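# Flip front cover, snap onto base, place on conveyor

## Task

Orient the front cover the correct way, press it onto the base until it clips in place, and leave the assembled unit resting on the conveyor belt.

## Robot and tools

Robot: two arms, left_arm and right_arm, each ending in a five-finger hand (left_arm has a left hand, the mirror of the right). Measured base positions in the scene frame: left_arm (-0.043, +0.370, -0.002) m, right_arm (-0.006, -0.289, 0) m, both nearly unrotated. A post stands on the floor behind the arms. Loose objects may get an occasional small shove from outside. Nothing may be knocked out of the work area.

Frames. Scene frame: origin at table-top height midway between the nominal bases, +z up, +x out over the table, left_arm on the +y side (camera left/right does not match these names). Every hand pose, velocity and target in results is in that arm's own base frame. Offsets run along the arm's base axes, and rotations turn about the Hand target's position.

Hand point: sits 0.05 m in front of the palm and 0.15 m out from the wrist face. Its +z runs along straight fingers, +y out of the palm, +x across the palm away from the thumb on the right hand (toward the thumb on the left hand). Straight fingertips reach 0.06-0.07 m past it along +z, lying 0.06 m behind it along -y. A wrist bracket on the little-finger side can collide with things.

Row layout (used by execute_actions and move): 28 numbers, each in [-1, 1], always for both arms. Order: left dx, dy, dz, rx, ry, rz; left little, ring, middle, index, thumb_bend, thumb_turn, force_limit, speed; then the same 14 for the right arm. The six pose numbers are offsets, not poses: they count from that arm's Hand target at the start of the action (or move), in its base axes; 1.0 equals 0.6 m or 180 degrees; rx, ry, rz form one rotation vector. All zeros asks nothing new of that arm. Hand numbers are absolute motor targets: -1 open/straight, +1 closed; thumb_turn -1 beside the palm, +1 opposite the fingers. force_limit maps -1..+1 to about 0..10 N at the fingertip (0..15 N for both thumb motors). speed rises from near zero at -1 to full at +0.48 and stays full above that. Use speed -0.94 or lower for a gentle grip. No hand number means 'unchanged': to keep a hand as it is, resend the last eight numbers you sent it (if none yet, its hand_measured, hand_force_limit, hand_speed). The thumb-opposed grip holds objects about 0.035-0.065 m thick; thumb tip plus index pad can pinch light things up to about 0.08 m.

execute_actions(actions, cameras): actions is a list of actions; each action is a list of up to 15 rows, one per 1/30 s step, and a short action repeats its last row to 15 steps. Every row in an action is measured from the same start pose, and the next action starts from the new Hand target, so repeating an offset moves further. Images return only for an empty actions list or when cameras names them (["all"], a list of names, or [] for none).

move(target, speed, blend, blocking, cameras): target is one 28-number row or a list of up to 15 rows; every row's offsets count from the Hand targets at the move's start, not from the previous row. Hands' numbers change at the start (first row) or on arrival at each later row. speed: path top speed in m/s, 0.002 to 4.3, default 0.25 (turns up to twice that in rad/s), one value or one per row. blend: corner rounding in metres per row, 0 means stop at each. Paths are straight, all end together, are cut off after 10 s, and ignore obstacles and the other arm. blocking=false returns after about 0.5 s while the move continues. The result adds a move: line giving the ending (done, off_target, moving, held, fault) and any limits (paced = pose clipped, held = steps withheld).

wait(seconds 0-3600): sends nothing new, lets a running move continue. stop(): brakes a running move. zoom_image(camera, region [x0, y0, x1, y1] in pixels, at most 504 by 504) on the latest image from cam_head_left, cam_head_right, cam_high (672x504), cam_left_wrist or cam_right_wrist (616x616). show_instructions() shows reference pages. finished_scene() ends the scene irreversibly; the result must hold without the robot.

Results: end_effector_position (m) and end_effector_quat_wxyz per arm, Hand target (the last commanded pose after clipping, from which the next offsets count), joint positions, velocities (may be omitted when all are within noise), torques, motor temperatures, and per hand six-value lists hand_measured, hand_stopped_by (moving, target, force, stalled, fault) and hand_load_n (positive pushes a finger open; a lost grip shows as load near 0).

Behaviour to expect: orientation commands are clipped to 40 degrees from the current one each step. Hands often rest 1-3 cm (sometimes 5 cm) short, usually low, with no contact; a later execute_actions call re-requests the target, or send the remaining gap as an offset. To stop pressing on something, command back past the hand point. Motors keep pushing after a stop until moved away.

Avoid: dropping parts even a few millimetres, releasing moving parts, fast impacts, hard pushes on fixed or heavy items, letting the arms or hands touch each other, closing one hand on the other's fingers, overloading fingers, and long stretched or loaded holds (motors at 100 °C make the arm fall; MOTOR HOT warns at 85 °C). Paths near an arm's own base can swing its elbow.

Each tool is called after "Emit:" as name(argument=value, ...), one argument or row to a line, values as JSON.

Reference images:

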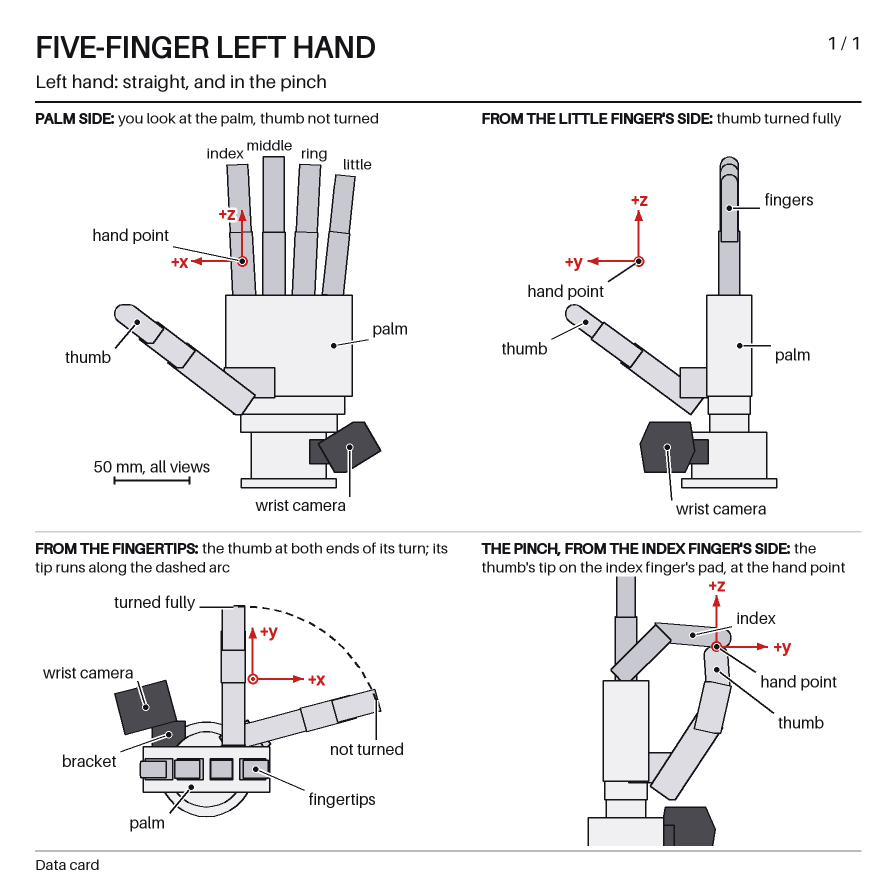

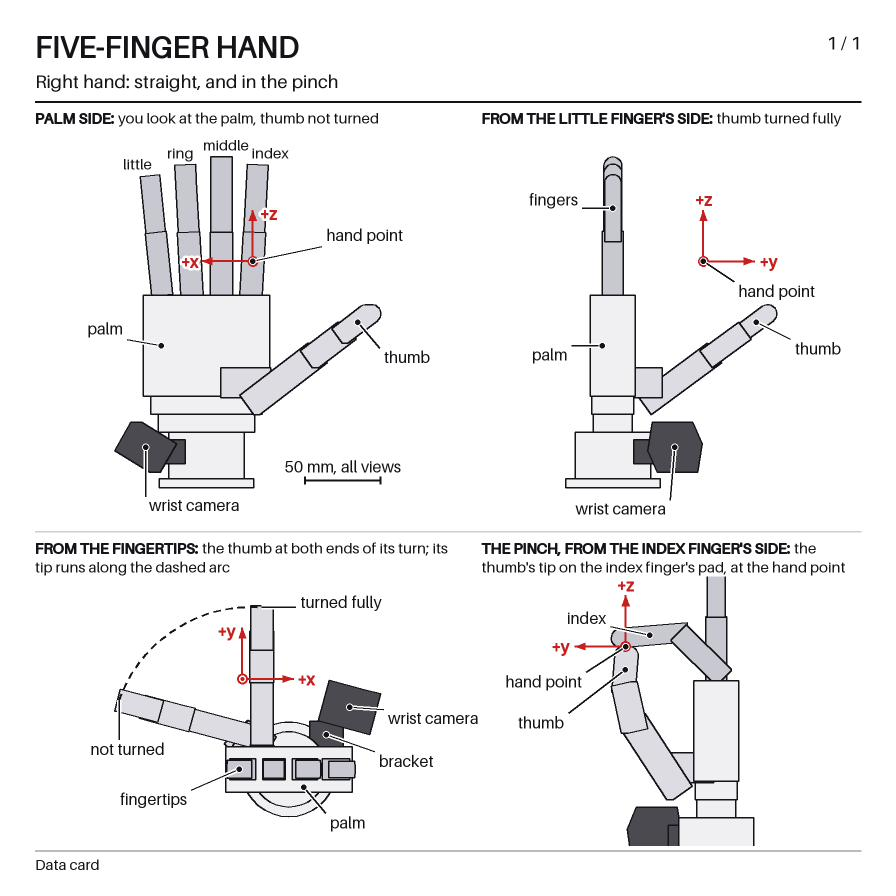

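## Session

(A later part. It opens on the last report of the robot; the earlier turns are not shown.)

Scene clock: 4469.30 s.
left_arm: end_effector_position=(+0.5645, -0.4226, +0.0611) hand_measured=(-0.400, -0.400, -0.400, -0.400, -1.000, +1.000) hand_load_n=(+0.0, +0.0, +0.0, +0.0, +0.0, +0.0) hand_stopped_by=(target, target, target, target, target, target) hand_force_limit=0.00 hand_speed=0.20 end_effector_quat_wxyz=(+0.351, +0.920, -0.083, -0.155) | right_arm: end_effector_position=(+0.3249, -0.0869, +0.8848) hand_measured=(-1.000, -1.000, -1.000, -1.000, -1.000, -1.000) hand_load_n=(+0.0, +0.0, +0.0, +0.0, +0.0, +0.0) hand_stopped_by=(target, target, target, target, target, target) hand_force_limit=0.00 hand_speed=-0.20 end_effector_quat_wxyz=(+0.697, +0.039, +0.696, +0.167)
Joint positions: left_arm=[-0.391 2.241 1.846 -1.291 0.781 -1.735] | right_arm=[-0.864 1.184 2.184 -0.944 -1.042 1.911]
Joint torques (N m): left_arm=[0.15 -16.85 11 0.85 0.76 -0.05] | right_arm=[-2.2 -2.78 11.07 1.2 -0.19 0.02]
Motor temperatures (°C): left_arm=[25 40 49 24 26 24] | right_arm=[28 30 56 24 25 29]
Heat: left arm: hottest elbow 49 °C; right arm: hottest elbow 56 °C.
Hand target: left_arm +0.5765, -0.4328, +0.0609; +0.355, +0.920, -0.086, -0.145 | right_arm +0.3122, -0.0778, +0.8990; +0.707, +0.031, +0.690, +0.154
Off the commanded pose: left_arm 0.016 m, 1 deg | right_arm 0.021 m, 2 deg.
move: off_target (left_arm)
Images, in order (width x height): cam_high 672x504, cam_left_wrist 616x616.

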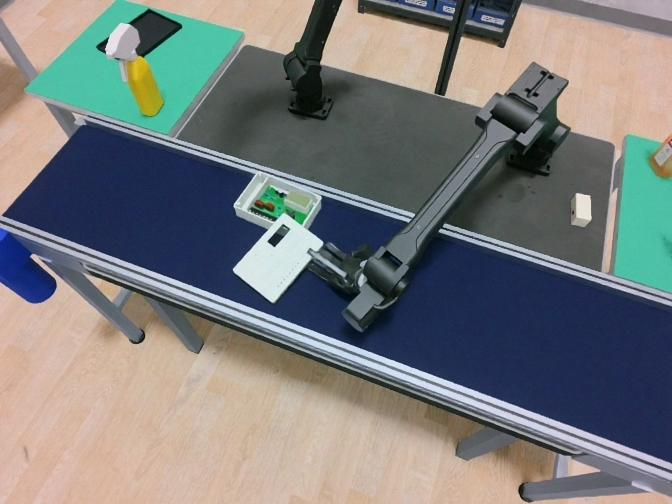

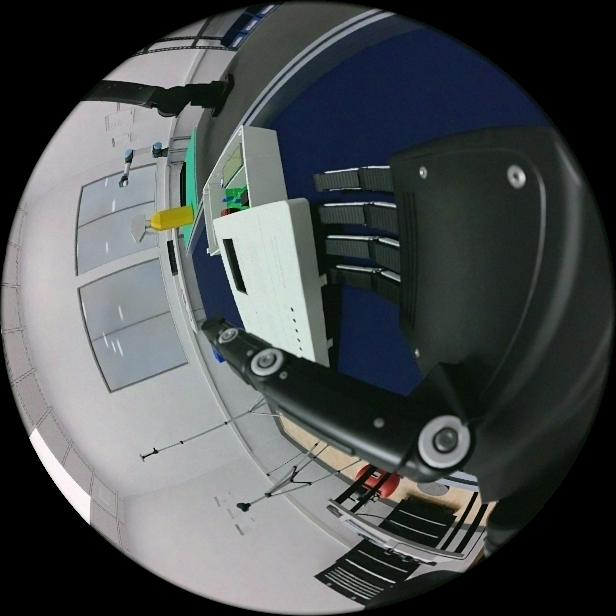

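Emit:
move(
  target=[
    [0.008,0.045,0.0,0,0,0,-0.4,-0.4,-0.4,-0.4,-1,1,0,0.2, 0,0,0,0,0,0,-1,-1,-1,-1,-1,-1,0,-0.2],
    [0.032,0.041,0.0,0,0,0,-0.4,-0.4,-0.4,-0.4,-1,1,0,0.2, 0,0,0,0,0,0,-1,-1,-1,-1,-1,-1,0,-0.2],
    [0.025,0.0,0.0,0,0,0,-0.4,-0.4,-0.4,-0.4,-1,1,0,0.2, 0,0,0,0,0,0,-1,-1,-1,-1,-1,-1,0,-0.2],
  ],
  speed=0.06,
  cameras=["cam_left_wrist","cam_high"],
)

Emit:
zoom_image(
  camera="cam_left_wrist",
  region=[200, 150, 400, 380],
)

Emit:
zoom_image(
  camera="cam_high",
  region=[230, 190, 370, 320],
)

Scene clock: 4500.80 s.
left_arm: end_effector_position=(+0.5797, -0.4229, +0.0614) hand_measured=(-0.400, -0.400, -0.400, -0.400, -1.000, +1.000) hand_load_n=(+0.0, +0.0, +0.0, +0.0, +0.0, +0.0) hand_stopped_by=(target, target, target, target, target, target) hand_force_limit=0.00 hand_speed=0.20 end_effector_quat_wxyz=(+0.351, +0.920, -0.083, -0.155) | right_arm: end_effector_position=(+0.3249, -0.0869, +0.8848) hand_measured=(-1.000, -1.000, -1.000, -1.000, -1.000, -1.000) hand_load_n=(+0.0, +0.0, +0.0, +0.0, +0.0, +0.0) hand_stopped_by=(target, target, target, target, target, target) hand_force_limit=0.00 hand_speed=-0.20 end_effector_quat_wxyz=(+0.697, +0.039, +0.696, +0.167)
Joint positions: left_arm=[-0.382 2.281 1.92 -1.333 0.781 -1.723] | right_arm=[-0.864 1.184 2.184 -0.944 -1.042 1.911]
Joint torques (N m): left_arm=[-0.38 -17.32 11.36 0.81 0.73 -0.07] | right_arm=[-2.2 -2.73 11.04 1.2 -0.19 0.03]
Motor temperatures (°C): left_arm=[25 44 53 24 26 24] | right_arm=[28 30 56 24 25 29]
Heat: left arm: hottest elbow 53 °C; right arm: hottest elbow 56 °C.
Hand target: left_arm +0.5913, -0.4330, +0.0609; +0.355, +0.919, -0.087, -0.145 | right_arm +0.3122, -0.0778, +0.8990; +0.707, +0.031, +0.690, +0.154
Off the commanded pose: left_arm 0.015 m, 1 deg | right_arm 0.021 m, 2 deg.
move: off_target (left_arm)
Images, in order (width x height): cam_high 672x504, cam_left_wrist 616x616.

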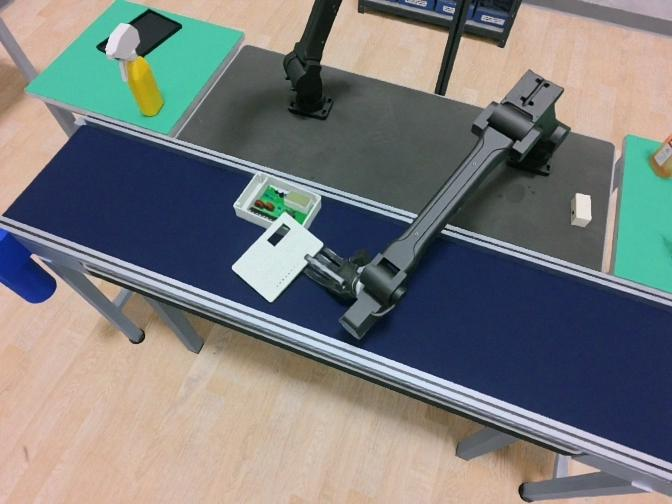

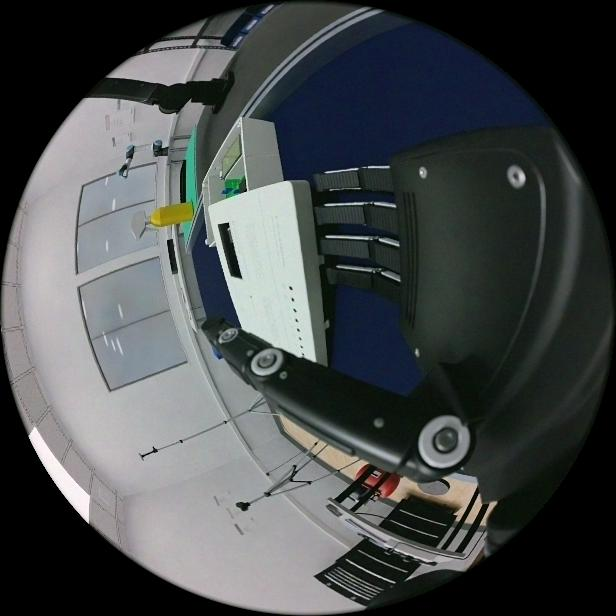

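Scaled by 2.191 from the camera's image (finer frame: 880x880).

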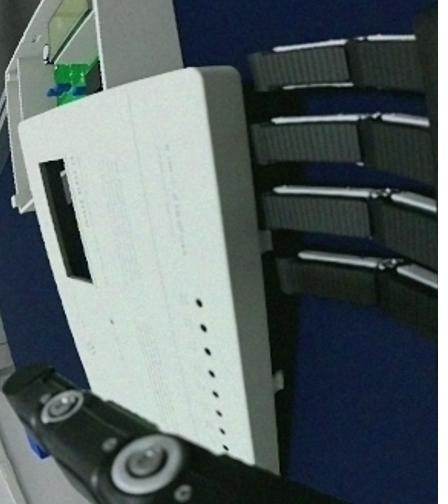

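Scaled by 3.600 from the camera's image (finer frame: 960x720).

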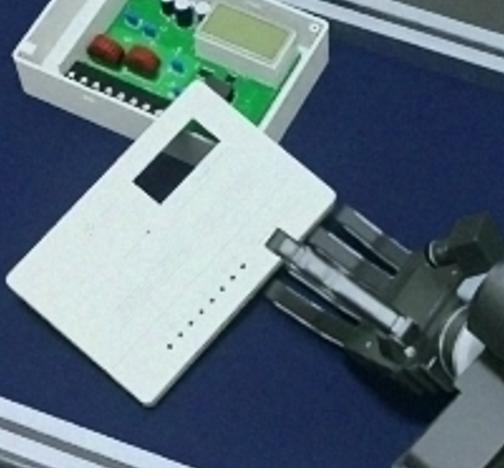

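Emit:
move(
  target=[-0.0045,-0.03,-0.006,0,0,0,-0.4,-0.4,-0.4,-0.4,-1,1,0,0.2, 0,0,0,0,0,0,-1,-1,-1,-1,-1,-1,0,-0.2],
  speed=0.05,
  cameras=["cam_left_wrist","cam_high"],
)

Emit:
zoom_image(
  camera="cam_left_wrist",
  region=[280, 150, 380, 310],
)

Emit:
zoom_image(
  camera="cam_high",
  region=[230, 190, 370, 320],
)

Scene clock: 4517.80 s.
left_arm: end_effector_position=(+0.5786, -0.4407, +0.0607) hand_measured=(-0.400, -0.400, -0.400, -0.400, -1.000, +1.000) hand_load_n=(+0.0, +0.0, +0.0, +0.0, +0.0, +0.0) hand_stopped_by=(target, target, target, target, target, target) hand_force_limit=0.00 hand_speed=0.20 end_effector_quat_wxyz=(+0.352, +0.920, -0.084, -0.152) | right_arm: end_effector_position=(+0.3249, -0.0869, +0.8848) hand_measured=(-1.000, -1.000, -1.000, -1.000, -1.000, -1.000) hand_load_n=(+0.0, +0.0, +0.0, +0.0, +0.0, +0.0) hand_stopped_by=(target, target, target, target, target, target) hand_force_limit=0.00 hand_speed=-0.20 end_effector_quat_wxyz=(+0.697, +0.039, +0.696, +0.167)
Joint positions: left_arm=[-0.407 2.29 1.934 -1.306 0.784 -1.759] | right_arm=[-0.864 1.184 2.184 -0.944 -1.042 1.911]
Joint torques (N m): left_arm=[-0.38 -16.79 11.28 0.83 0.72 -0.07] | right_arm=[-2.08 -2.84 11.04 1.2 -0.19 0.03]
Motor temperatures (°C): left_arm=[25 43 52 24 26 24] | right_arm=[28 30 56 24 25 29]
Heat: left arm: hottest elbow 52 °C; right arm: hottest elbow 56 °C.
Hand target: left_arm +0.5887, -0.4509, +0.0573; +0.355, +0.919, -0.087, -0.145 | right_arm +0.3122, -0.0778, +0.8990; +0.707, +0.031, +0.690, +0.154
Off the commanded pose: left_arm 0.015 m, 1 deg | right_arm 0.021 m, 2 deg.
move: off_target (left_arm)
Images, in order (width x height): cam_high 672x504, cam_left_wrist 616x616.

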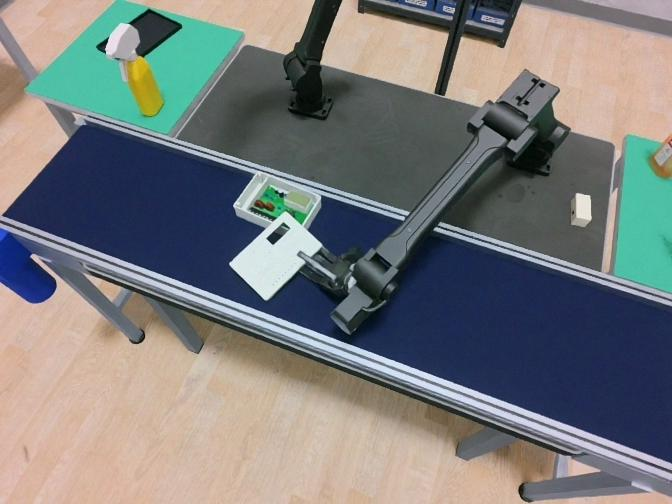

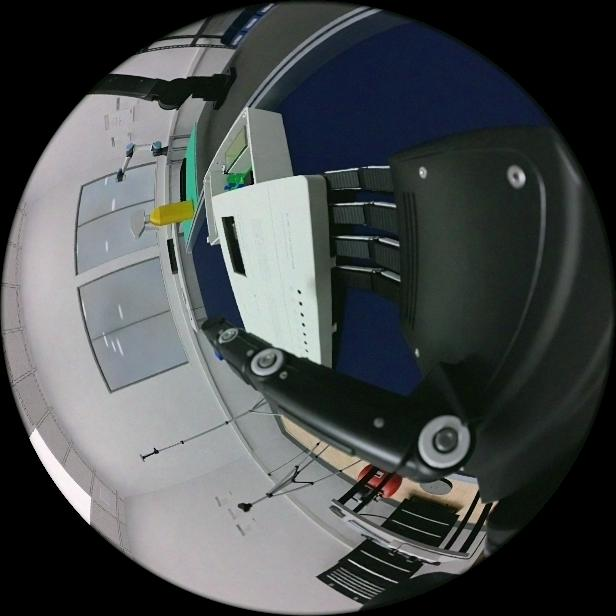

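Scaled by 3.150 from the camera's image (finer frame: 880x880).

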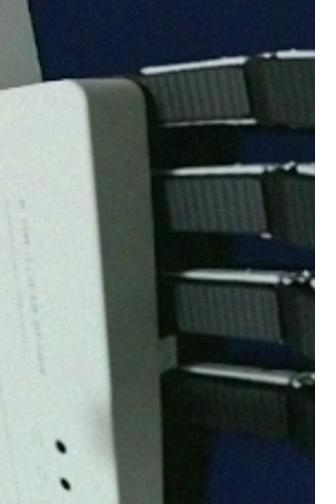

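Scaled by 3.600 from the camera's image (finer frame: 960x720).

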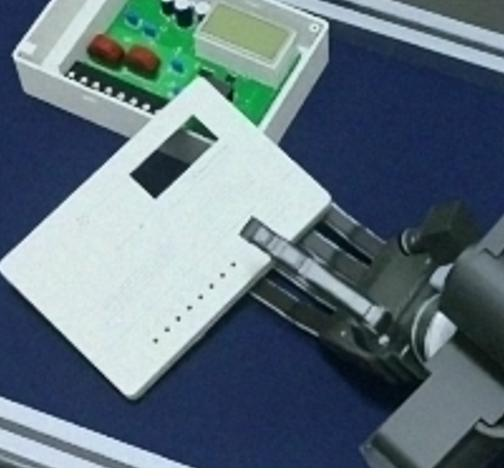

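Emit:
move(
  target=[-0.003,-0.026,0.0,0,0,0,-0.4,-0.4,-0.4,-0.4,-1,1,0,0.2, 0,0,0,0,0,0,-1,-1,-1,-1,-1,-1,0,-0.2],
  speed=0.05,
  cameras=["cam_left_wrist","cam_high","cam_head_left"],
)

Emit:
zoom_image(
  camera="cam_left_wrist",
  region=[280, 150, 380, 310],
)

Emit:
zoom_image(
  camera="cam_high",
  region=[230, 190, 370, 320],
)

Emit:
zoom_image(
  camera="cam_head_left",
  region=[260, 270, 420, 390],
)

Scene clock: 4540.00 s.
left_arm: end_effector_position=(+0.5777, -0.4554, +0.0604) hand_measured=(-0.400, -0.400, -0.400, -0.400, -1.000, +1.000) hand_load_n=(+0.0, +0.0, +0.0, +0.0, +0.0, +0.0) hand_stopped_by=(target, target, target, target, target, target) hand_force_limit=0.00 hand_speed=0.20 end_effector_quat_wxyz=(+0.352, +0.920, -0.083, -0.152) | right_arm: end_effector_position=(+0.3249, -0.0869, +0.8848) hand_measured=(-1.000, -1.000, -1.000, -1.000, -1.000, -1.000) hand_load_n=(+0.0, +0.0, +0.0, +0.0, +0.0, +0.0) hand_stopped_by=(target, target, target, target, target, target) hand_force_limit=0.00 hand_speed=-0.20 end_effector_quat_wxyz=(+0.697, +0.039, +0.696, +0.167)
Joint positions: left_arm=[-0.428 2.299 1.952 -1.293 0.785 -1.79] | right_arm=[-0.864 1.184 2.184 -0.944 -1.042 1.911]
Joint torques (N m): left_arm=[-0.5 -17.26 11.34 0.88 0.74 -0.07] | right_arm=[-2.14 -2.78 11.06 1.22 -0.19 0.03]
Motor temperatures (°C): left_arm=[25 42 56 24 26 24] | right_arm=[28 30 56 24 25 29]
Heat: left arm: hottest elbow 56 °C; right arm: hottest elbow 56 °C.
Hand target: left_arm +0.5870, -0.4664, +0.0573; +0.355, +0.920, -0.087, -0.145 | right_arm +0.3122, -0.0778, +0.8990; +0.707, +0.031, +0.690, +0.154
Off the commanded pose: left_arm 0.015 m, 1 deg | right_arm 0.021 m, 2 deg.
move: off_target (left_arm)
Images, in order (width x height): cam_head_left 672x504, cam_high 672x504, cam_left_wrist 616x616.

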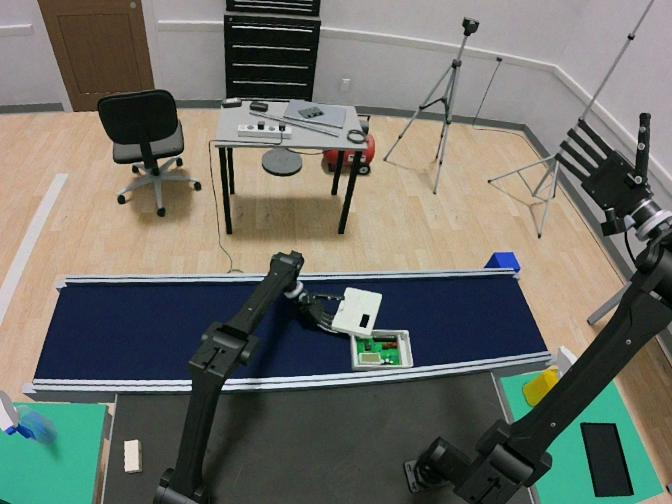

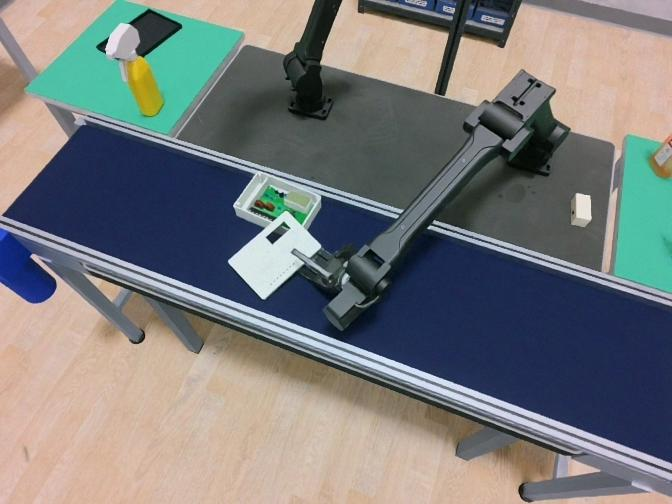

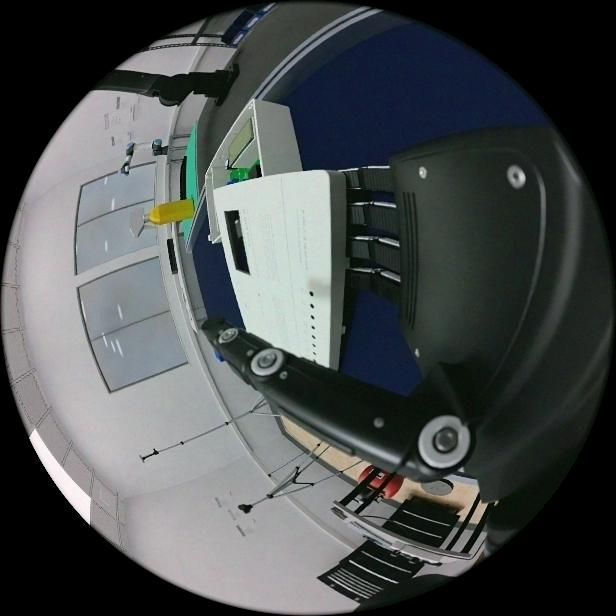

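Scaled by 3.150 from the camera's image (finer frame: 880x880).

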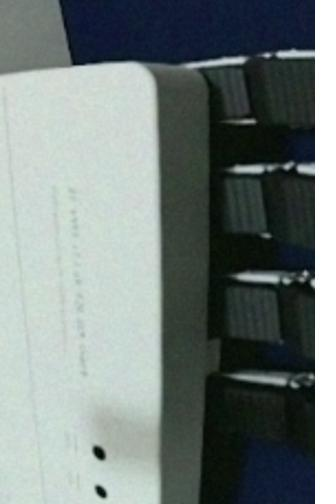

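Scaled by 3.600 from the camera's image (finer frame: 960x720).

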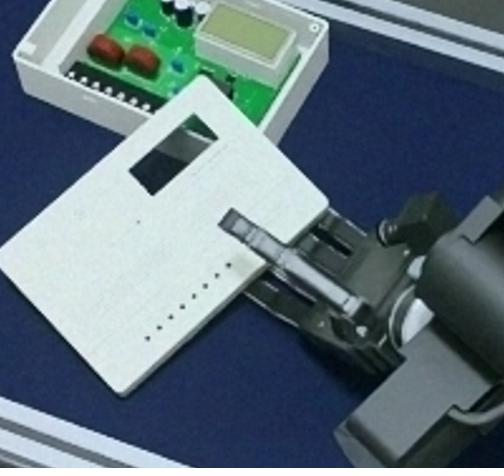

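Scaled by 3.150 from the camera's image (finer frame: 960x720).

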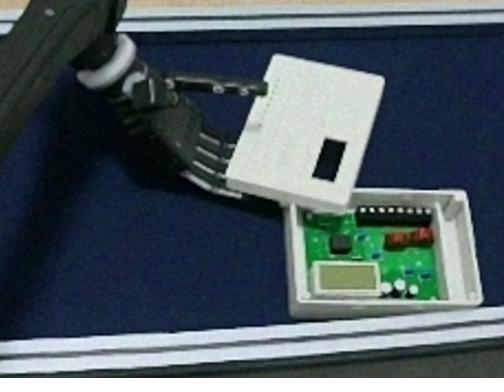

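Emit:
move(
  target=[0,0,0,0,0,0,-0.1,-0.1,-0.1,-0.1,-1,1,-0.6,-0.85, 0,0,0,0,0,0,-1,-1,-1,-1,-1,-1,0,-0.2],
  speed=0.05,
  cameras=["cam_left_wrist","cam_high","cam_head_left"],
)

Emit:
zoom_image(
  camera="cam_left_wrist",
  region=[180, 150, 400, 380],
)

Emit:
zoom_image(
  camera="cam_head_left",
  region=[260, 270, 420, 390],
)

Scene clock: 4556.73 s.
left_arm: end_effector_position=(+0.5772, -0.4555, +0.0567) hand_measured=(-0.100, -0.100, -0.100, -0.100, -1.000, +1.000) hand_load_n=(+0.0, +0.5, +0.5, +0.0, +0.0, +0.0) hand_stopped_by=(target, target, target, target, target, target) hand_force_limit=-0.60 hand_speed=-0.85 end_effector_quat_wxyz=(+0.351, +0.920, -0.081, -0.155) | right_arm: end_effector_position=(+0.3249, -0.0869, +0.8848) hand_measured=(-1.000, -1.000, -1.000, -1.000, -1.000, -1.000) hand_load_n=(+0.0, +0.0, +0.0, +0.0, +0.0, +0.0) hand_stopped_by=(target, target, target, target, target, target) hand_force_limit=0.00 hand_speed=-0.20 end_effector_quat_wxyz=(+0.697, +0.039, +0.696, +0.167)
Joint positions: left_arm=[-0.428 2.305 1.952 -1.293 0.785 -1.792] | right_arm=[-0.864 1.184 2.184 -0.944 -1.042 1.911]
Joint torques (N m): left_arm=[-0.44 -17.73 11.37 0.85 0.73 -0.05] | right_arm=[-2.08 -2.73 11.07 1.2 -0.2 0.03]
Motor temperatures (°C): left_arm=[25 41 58 24 27 24] | right_arm=[28 30 56 24 25 29]
Heat: left arm: hottest elbow 58 °C; right arm: hottest elbow 56 °C.
Hand target: left_arm +0.5869, -0.4665, +0.0573; +0.355, +0.919, -0.086, -0.145 | right_arm +0.3122, -0.0778, +0.8990; +0.707, +0.031, +0.690, +0.154
Off the commanded pose: left_arm 0.015 m, 1 deg | right_arm 0.021 m, 2 deg.
move: done
Images, in order (width x height): cam_head_left 672x504, cam_high 672x504, cam_left_wrist 616x616.

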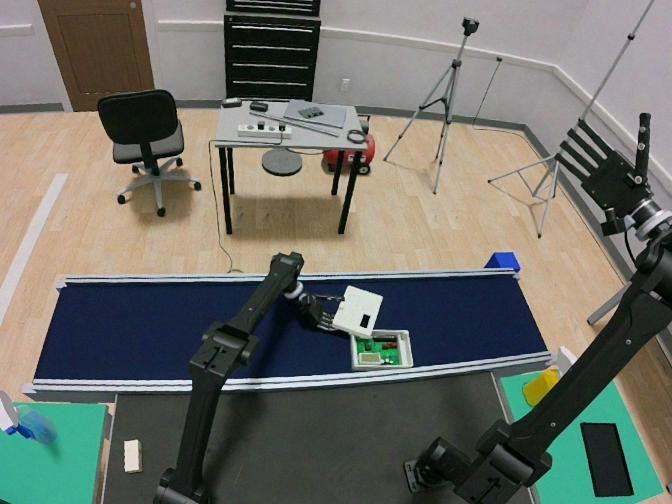

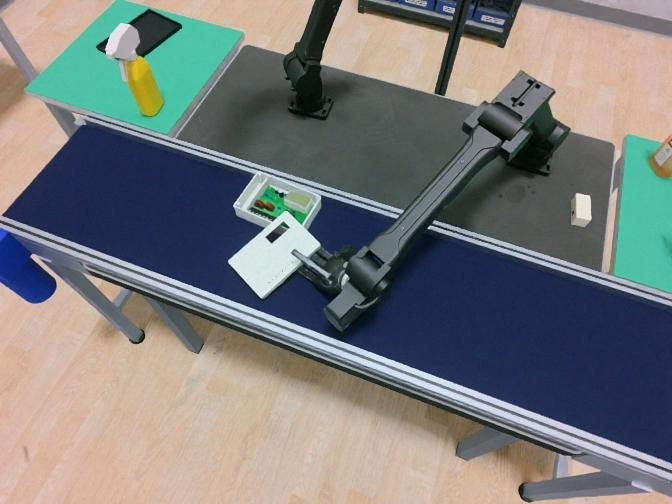

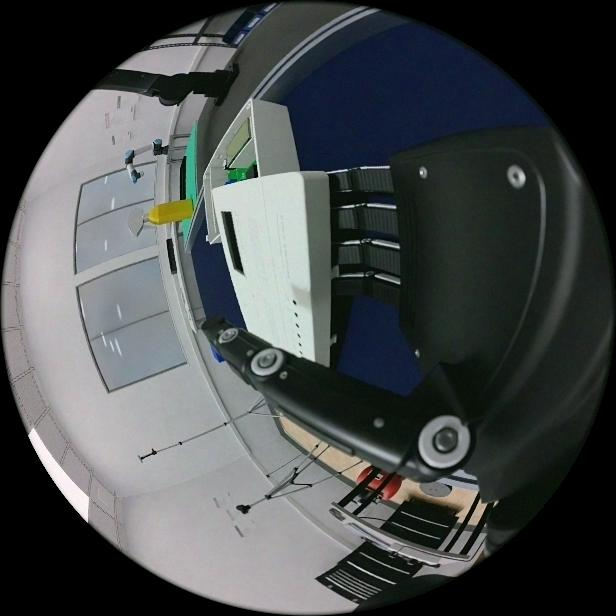

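Scaled by 2.191 from the camera's image (finer frame: 880x880).

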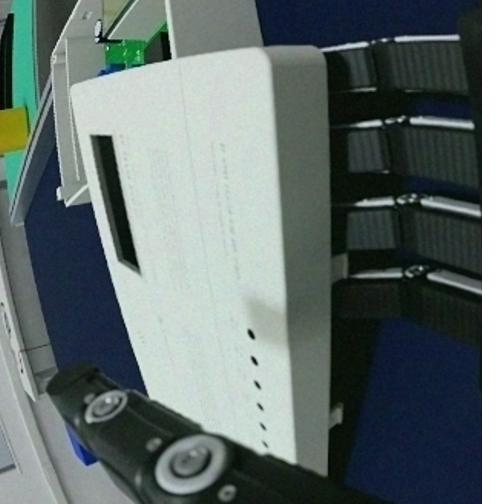

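Scaled by 3.150 from the camera's image (finer frame: 960x720).

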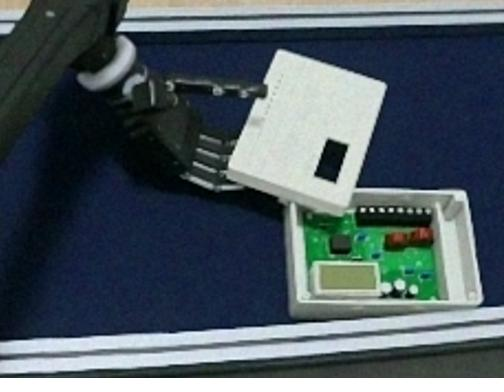

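Emit:
move(
  target=[0,0,0,0,0,0,-0.1,-0.1,-0.1,-0.1,0.3,1,-0.5,-0.88, 0,0,0,0,0,0,-1,-1,-1,-1,-1,-1,0,-0.2],
  speed=0.05,
  cameras=["cam_left_wrist","cam_high","cam_head_left"],
)

Emit:
zoom_image(
  camera="cam_left_wrist",
  region=[180, 150, 400, 380],
)

Emit:
zoom_image(
  camera="cam_head_left",
  region=[260, 270, 420, 390],
)

Scene clock: 4573.37 s.
left_arm: end_effector_position=(+0.5772, -0.4555, +0.0567) hand_measured=(-0.100, -0.100, -0.100, -0.100, -0.156, +1.000) hand_load_n=(+0.0, +0.0, +0.5, +0.0, +0.0, +0.0) hand_stopped_by=(target, target, target, target, moving, target) hand_force_limit=-0.50 hand_speed=-0.88 end_effector_quat_wxyz=(+0.351, +0.920, -0.081, -0.155) | right_arm: end_effector_position=(+0.3249, -0.0869, +0.8848) hand_measured=(-1.000, -1.000, -1.000, -1.000, -1.000, -1.000) hand_load_n=(+0.0, +0.0, +0.0, +0.0, +0.0, +0.0) hand_stopped_by=(target, target, target, target, target, target) hand_force_limit=0.00 hand_speed=-0.20 end_effector_quat_wxyz=(+0.697, +0.039, +0.696, +0.167)
Joint positions: left_arm=[-0.428 2.305 1.952 -1.293 0.785 -1.792] | right_arm=[-0.864 1.184 2.184 -0.944 -1.042 1.911]
Joint torques (N m): left_arm=[-0.5 -17.73 11.36 0.84 0.73 -0.06] | right_arm=[-2.26 -2.9 11.06 1.2 -0.2 0.02]
Motor temperatures (°C): left_arm=[25 41 59 24 27 24] | right_arm=[28 30 56 24 25 29]
Heat: left arm: hottest elbow 59 °C; right arm: hottest elbow 56 °C.
Hand target: left_arm +0.5869, -0.4665, +0.0573; +0.355, +0.919, -0.086, -0.145 | right_arm +0.3122, -0.0778, +0.8990; +0.707, +0.031, +0.690, +0.154
Off the commanded pose: left_arm 0.015 m, 1 deg | right_arm 0.021 m, 2 deg.
move: moving (left_arm; no rest 5 s after the move's start)
Images, in order (width x height): cam_head_left 672x504, cam_high 672x504, cam_left_wrist 616x616.

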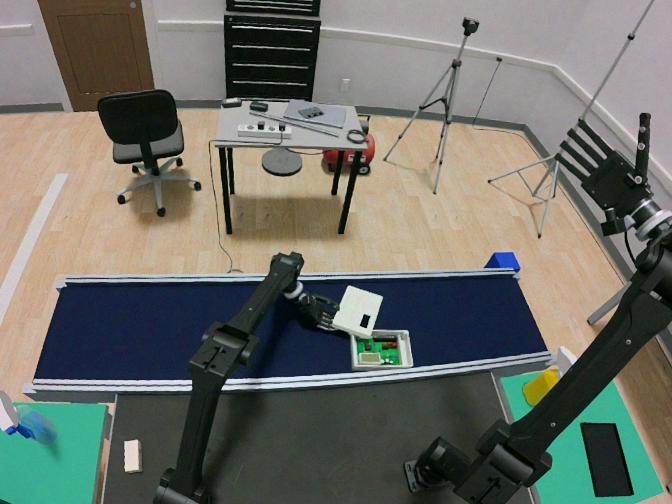

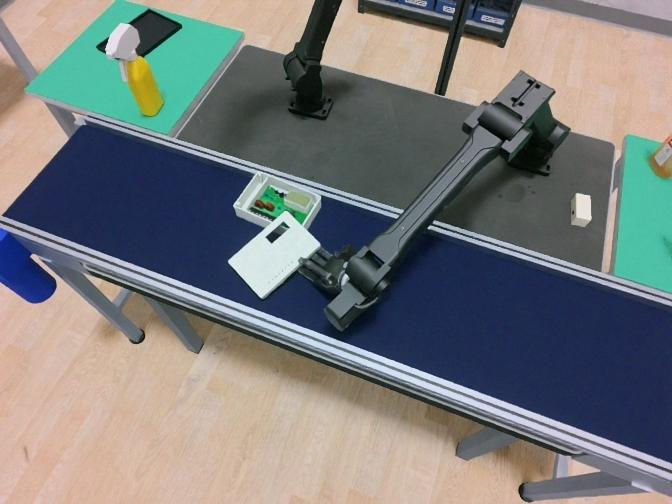

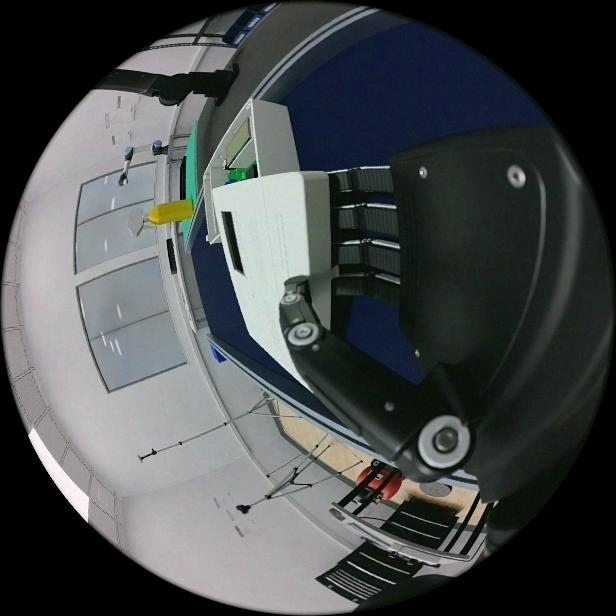

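Scaled by 2.191 from the camera's image (finer frame: 880x880).

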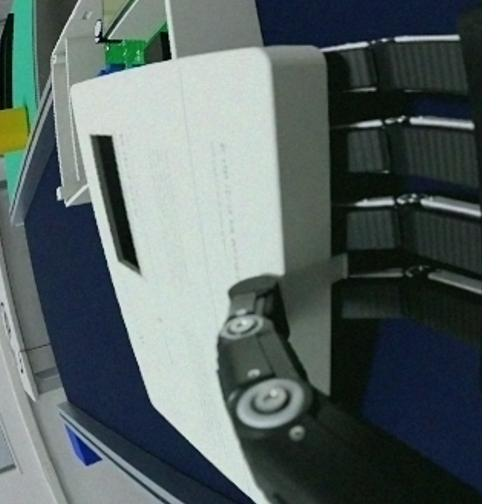

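Scaled by 3.150 from the camera's image (finer frame: 960x720).

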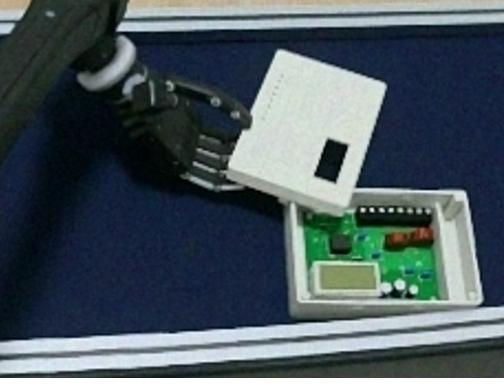

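Emit:
wait(
  seconds=3,
  cameras=["cam_left_wrist","cam_head_left","cam_high"],
)

Emit:
zoom_image(
  camera="cam_left_wrist",
  region=[180, 150, 400, 380],
)

Emit:
zoom_image(
  camera="cam_head_left",
  region=[260, 270, 420, 390],
)

Emit:
zoom_image(
  camera="cam_high",
  region=[230, 190, 370, 320],
)

Scene clock: 4581.80 s.
left_arm: end_effector_position=(+0.5771, -0.4554, +0.0559) hand_measured=(-0.100, -0.100, -0.100, -0.100, +0.072, +1.000) hand_load_n=(+1.5, +0.0, +1.5, +1.5, +4.0, +1.5) hand_stopped_by=(target, target, target, target, force, target) hand_force_limit=-0.50 hand_speed=-0.88 end_effector_quat_wxyz=(+0.351, +0.920, -0.081, -0.155) | right_arm: end_effector_position=(+0.3249, -0.0869, +0.8848) hand_measured=(-1.000, -1.000, -1.000, -1.000, -1.000, -1.000) hand_load_n=(+0.0, +0.0, +0.0, +0.0, +0.0, +0.0) hand_stopped_by=(target, target, target, target, target, target) hand_force_limit=0.00 hand_speed=-0.20 end_effector_quat_wxyz=(+0.697, +0.039, +0.696, +0.167)
Joint positions: left_arm=[-0.428 2.306 1.952 -1.293 0.785 -1.792] | right_arm=[-0.864 1.184 2.184 -0.944 -1.042 1.911]
Joint torques (N m): left_arm=[-0.5 -17.85 11.36 0.84 0.73 -0.06] | right_arm=[-2.2 -2.78 11.07 1.22 -0.19 0.02]
Motor temperatures (°C): left_arm=[25 43 59 24 27 24] | right_arm=[28 29 56 24 25 29]
Heat: left arm: hottest elbow 59 °C; right arm: hottest elbow 56 °C.
Hand target: left_arm +0.5869, -0.4665, +0.0574; +0.355, +0.919, -0.086, -0.145 | right_arm +0.3122, -0.0778, +0.8990; +0.707, +0.031, +0.690, +0.154
Off the commanded pose: left_arm 0.015 m, 1 deg | right_arm 0.021 m, 2 deg.
wait: 3.00 s; at rest from the start
Images, in order (width x height): cam_head_left 672x504, cam_high 672x504, cam_left_wrist 616x616.

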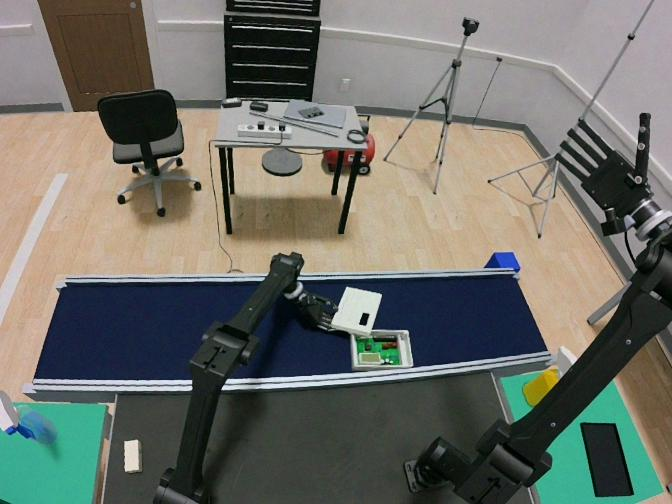

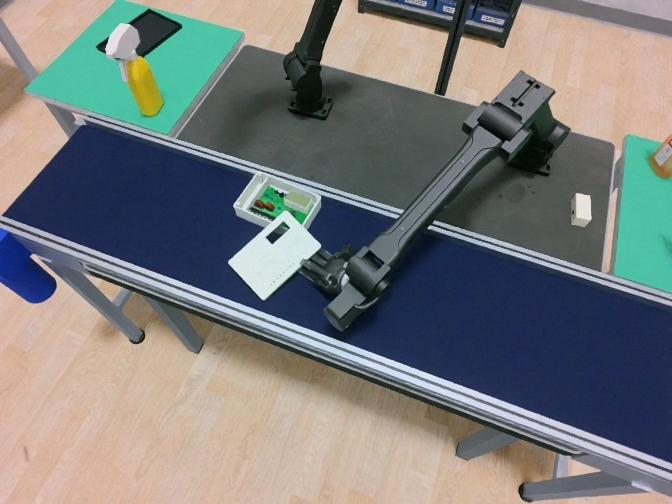

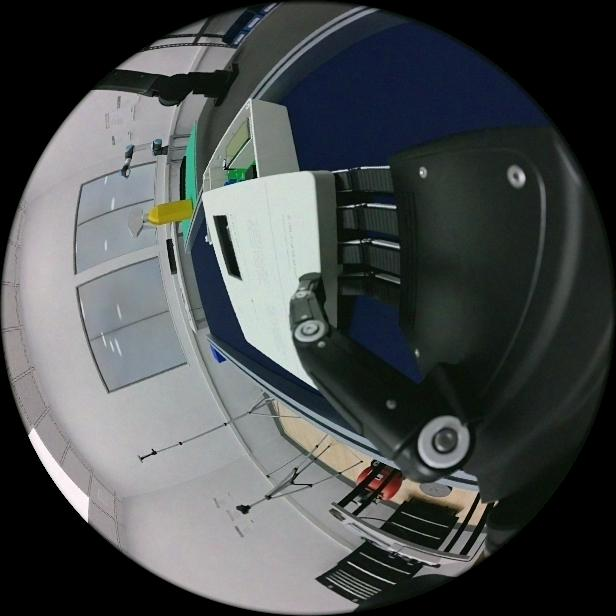

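Scaled by 2.191 from the camera's image (finer frame: 880x880).

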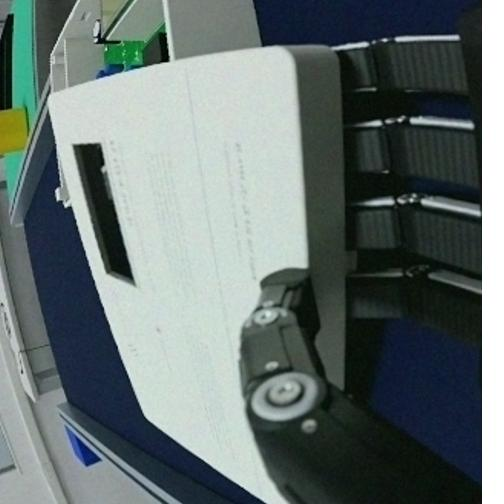

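Scaled by 3.150 from the camera's image (finer frame: 960x720).

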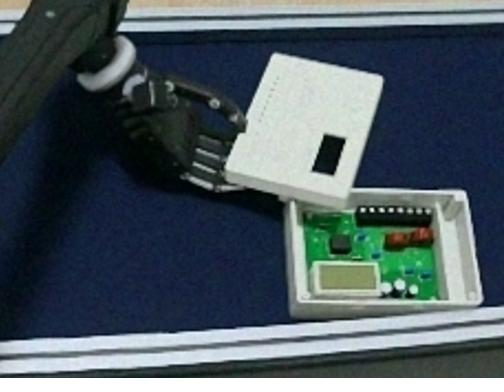

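Scaled by 3.600 from the camera's image (finer frame: 960x720).

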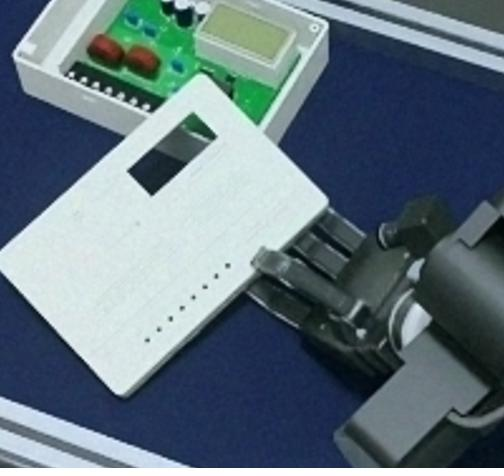

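Emit:
move(
  target=[0,0,0,0,0,0,-0.1,-0.1,-0.1,-0.1,0.4,1,-0.15,-0.88, 0,0,0,0,0,0,-1,-1,-1,-1,-1,-1,0,-0.2],
  speed=0.05,
  cameras=[],
)

Emit:
move(
  target=[0.0,0.01,0.06,0,0,0,-0.1,-0.1,-0.1,-0.1,0.4,1,-0.15,-0.88, 0,0,0,0,0,0,-1,-1,-1,-1,-1,-1,0,-0.2],
  speed=0.05,
  cameras=["cam_left_wrist","cam_head_left","cam_high"],
)

Emit:
zoom_image(
  camera="cam_head_left",
  region=[260, 270, 420, 390],
)

Emit:
zoom_image(
  camera="cam_high",
  region=[230, 190, 370, 320],
)

Scene clock: 4600.33 s.
left_arm: end_effector_position=(+0.5771, -0.4554, +0.0556) hand_measured=(-0.100, -0.100, -0.100, -0.100, +0.108, +1.000) hand_load_n=(+2.0, +0.0, +1.5, +3.0, +6.0, +2.0) hand_stopped_by=(target, target, target, target, force, target) hand_force_limit=-0.15 hand_speed=-0.88 end_effector_quat_wxyz=(+0.351, +0.920, -0.081, -0.156) | right_arm: end_effector_position=(+0.3249, -0.0869, +0.8848) hand_measured=(-1.000, -1.000, -1.000, -1.000, -1.000, -1.000) hand_load_n=(+0.0, +0.0, +0.0, +0.0, +0.0, +0.0) hand_stopped_by=(target, target, target, target, target, target) hand_force_limit=0.00 hand_speed=-0.20 end_effector_quat_wxyz=(+0.697, +0.039, +0.696, +0.167)
Joint positions: left_arm=[-0.428 2.306 1.952 -1.293 0.785 -1.792] | right_arm=[-0.864 1.184 2.184 -0.944 -1.042 1.911]
Joint torques (N m): left_arm=[-0.5 -17.85 11.36 0.84 0.73 -0.05] | right_arm=[-2.2 -2.78 11.06 1.2 -0.19 0.03]
Motor temperatures (°C): left_arm=[25 45 60 24 27 24] | right_arm=[28 29 56 24 25 29]
Heat: left arm: hottest elbow 60 °C; right arm: hottest elbow 56 °C.
Hand target: left_arm +0.5869, -0.4665, +0.0575; +0.355, +0.919, -0.087, -0.145 | right_arm +0.3122, -0.0778, +0.8990; +0.707, +0.031, +0.690, +0.154
Off the commanded pose: left_arm 0.015 m, 1 deg | right_arm 0.021 m, 2 deg.
move: done

Scene clock: 4601.57 s.
left_arm: end_effector_position=(+0.5731, -0.4536, +0.0597) hand_measured=(-0.100, -0.100, -0.100, -0.100, +0.108, +1.000) hand_load_n=(+2.0, +0.0, +1.5, +3.0, +6.0, +2.0) hand_stopped_by=(target, target, target, target, force, target) hand_force_limit=-0.15 hand_speed=-0.88 end_effector_quat_wxyz=(+0.345, +0.920, -0.074, -0.171) | right_arm: end_effector_position=(+0.3249, -0.0869, +0.8848) hand_measured=(-1.000, -1.000, -1.000, -1.000, -1.000, -1.000) hand_load_n=(+0.0, +0.0, +0.0, +0.0, -0.5, +0.0) hand_stopped_by=(target, target, target, target, target, target) hand_force_limit=0.00 hand_speed=-0.20 end_effector_quat_wxyz=(+0.697, +0.039, +0.696, +0.167)
Joint positions: left_arm=[-0.428 2.306 1.966 -1.342 0.785 -1.792] | right_arm=[-0.864 1.184 2.184 -0.944 -1.042 1.911]
Joint torques (N m): left_arm=[0.21 -20.89 11.78 -0.09 0.72 0.07] | right_arm=[-2.26 -2.78 11.07 1.21 -0.2 0.03]
Motor temperatures (°C): left_arm=[25 45 60 24 27 24] | right_arm=[28 29 56 24 25 29]
Heat: left arm: hottest elbow 60 °C; right arm: hottest elbow 56 °C.
Hand target: left_arm +0.5869, -0.4605, +0.0934; +0.355, +0.919, -0.087, -0.145 | right_arm +0.3122, -0.0778, +0.8990; +0.707, +0.031, +0.690, +0.154
Off the commanded pose: left_arm 0.037 m, 3 deg | right_arm 0.021 m, 2 deg.
move: off_target (left_arm)
Images, in order (width x height): cam_head_left 672x504, cam_high 672x504, cam_left_wrist 616x616.

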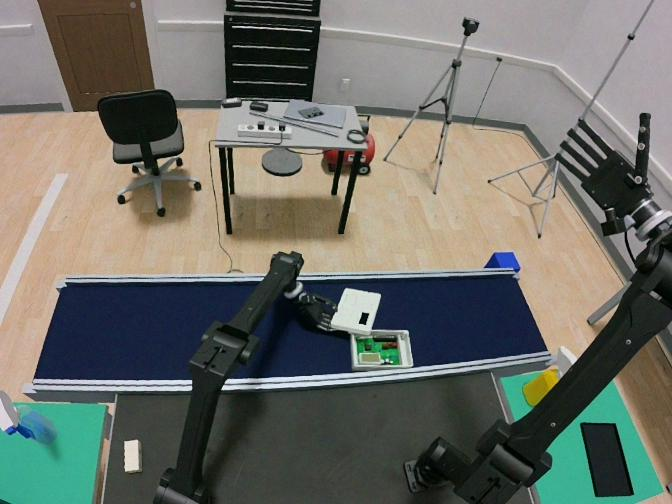

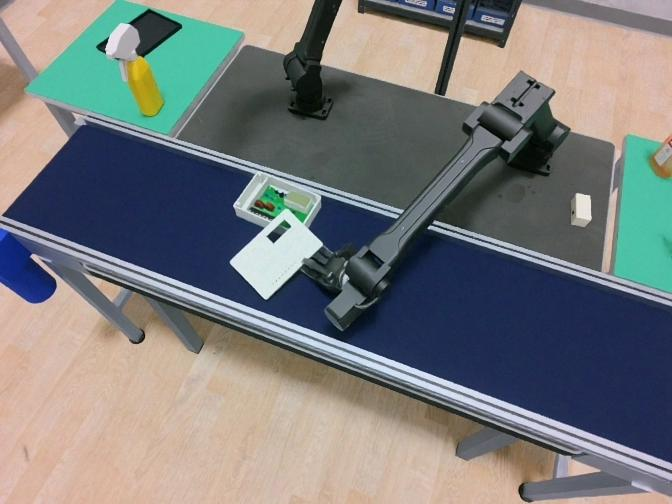

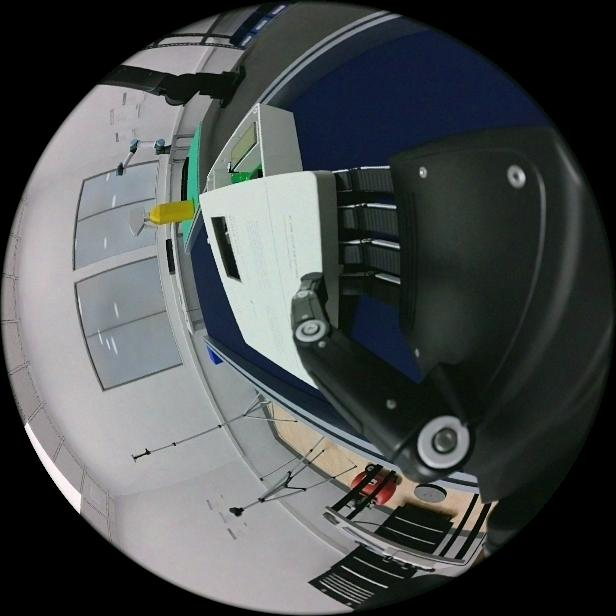

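Scaled by 3.150 from the camera's image (finer frame: 960x720).

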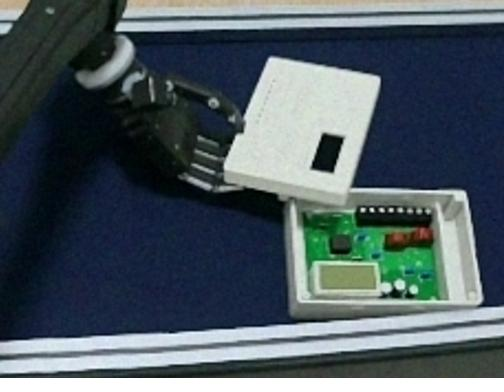

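Scaled by 3.600 from the camera's image (finer frame: 960x720).

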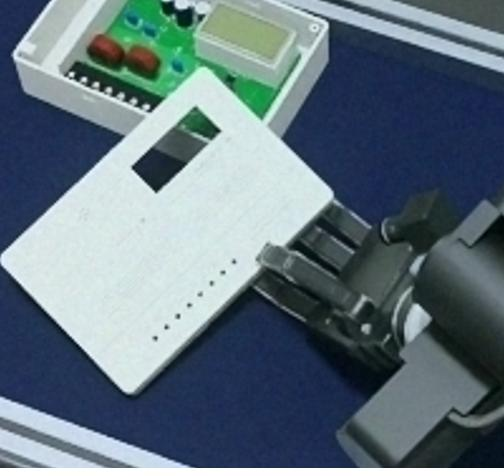

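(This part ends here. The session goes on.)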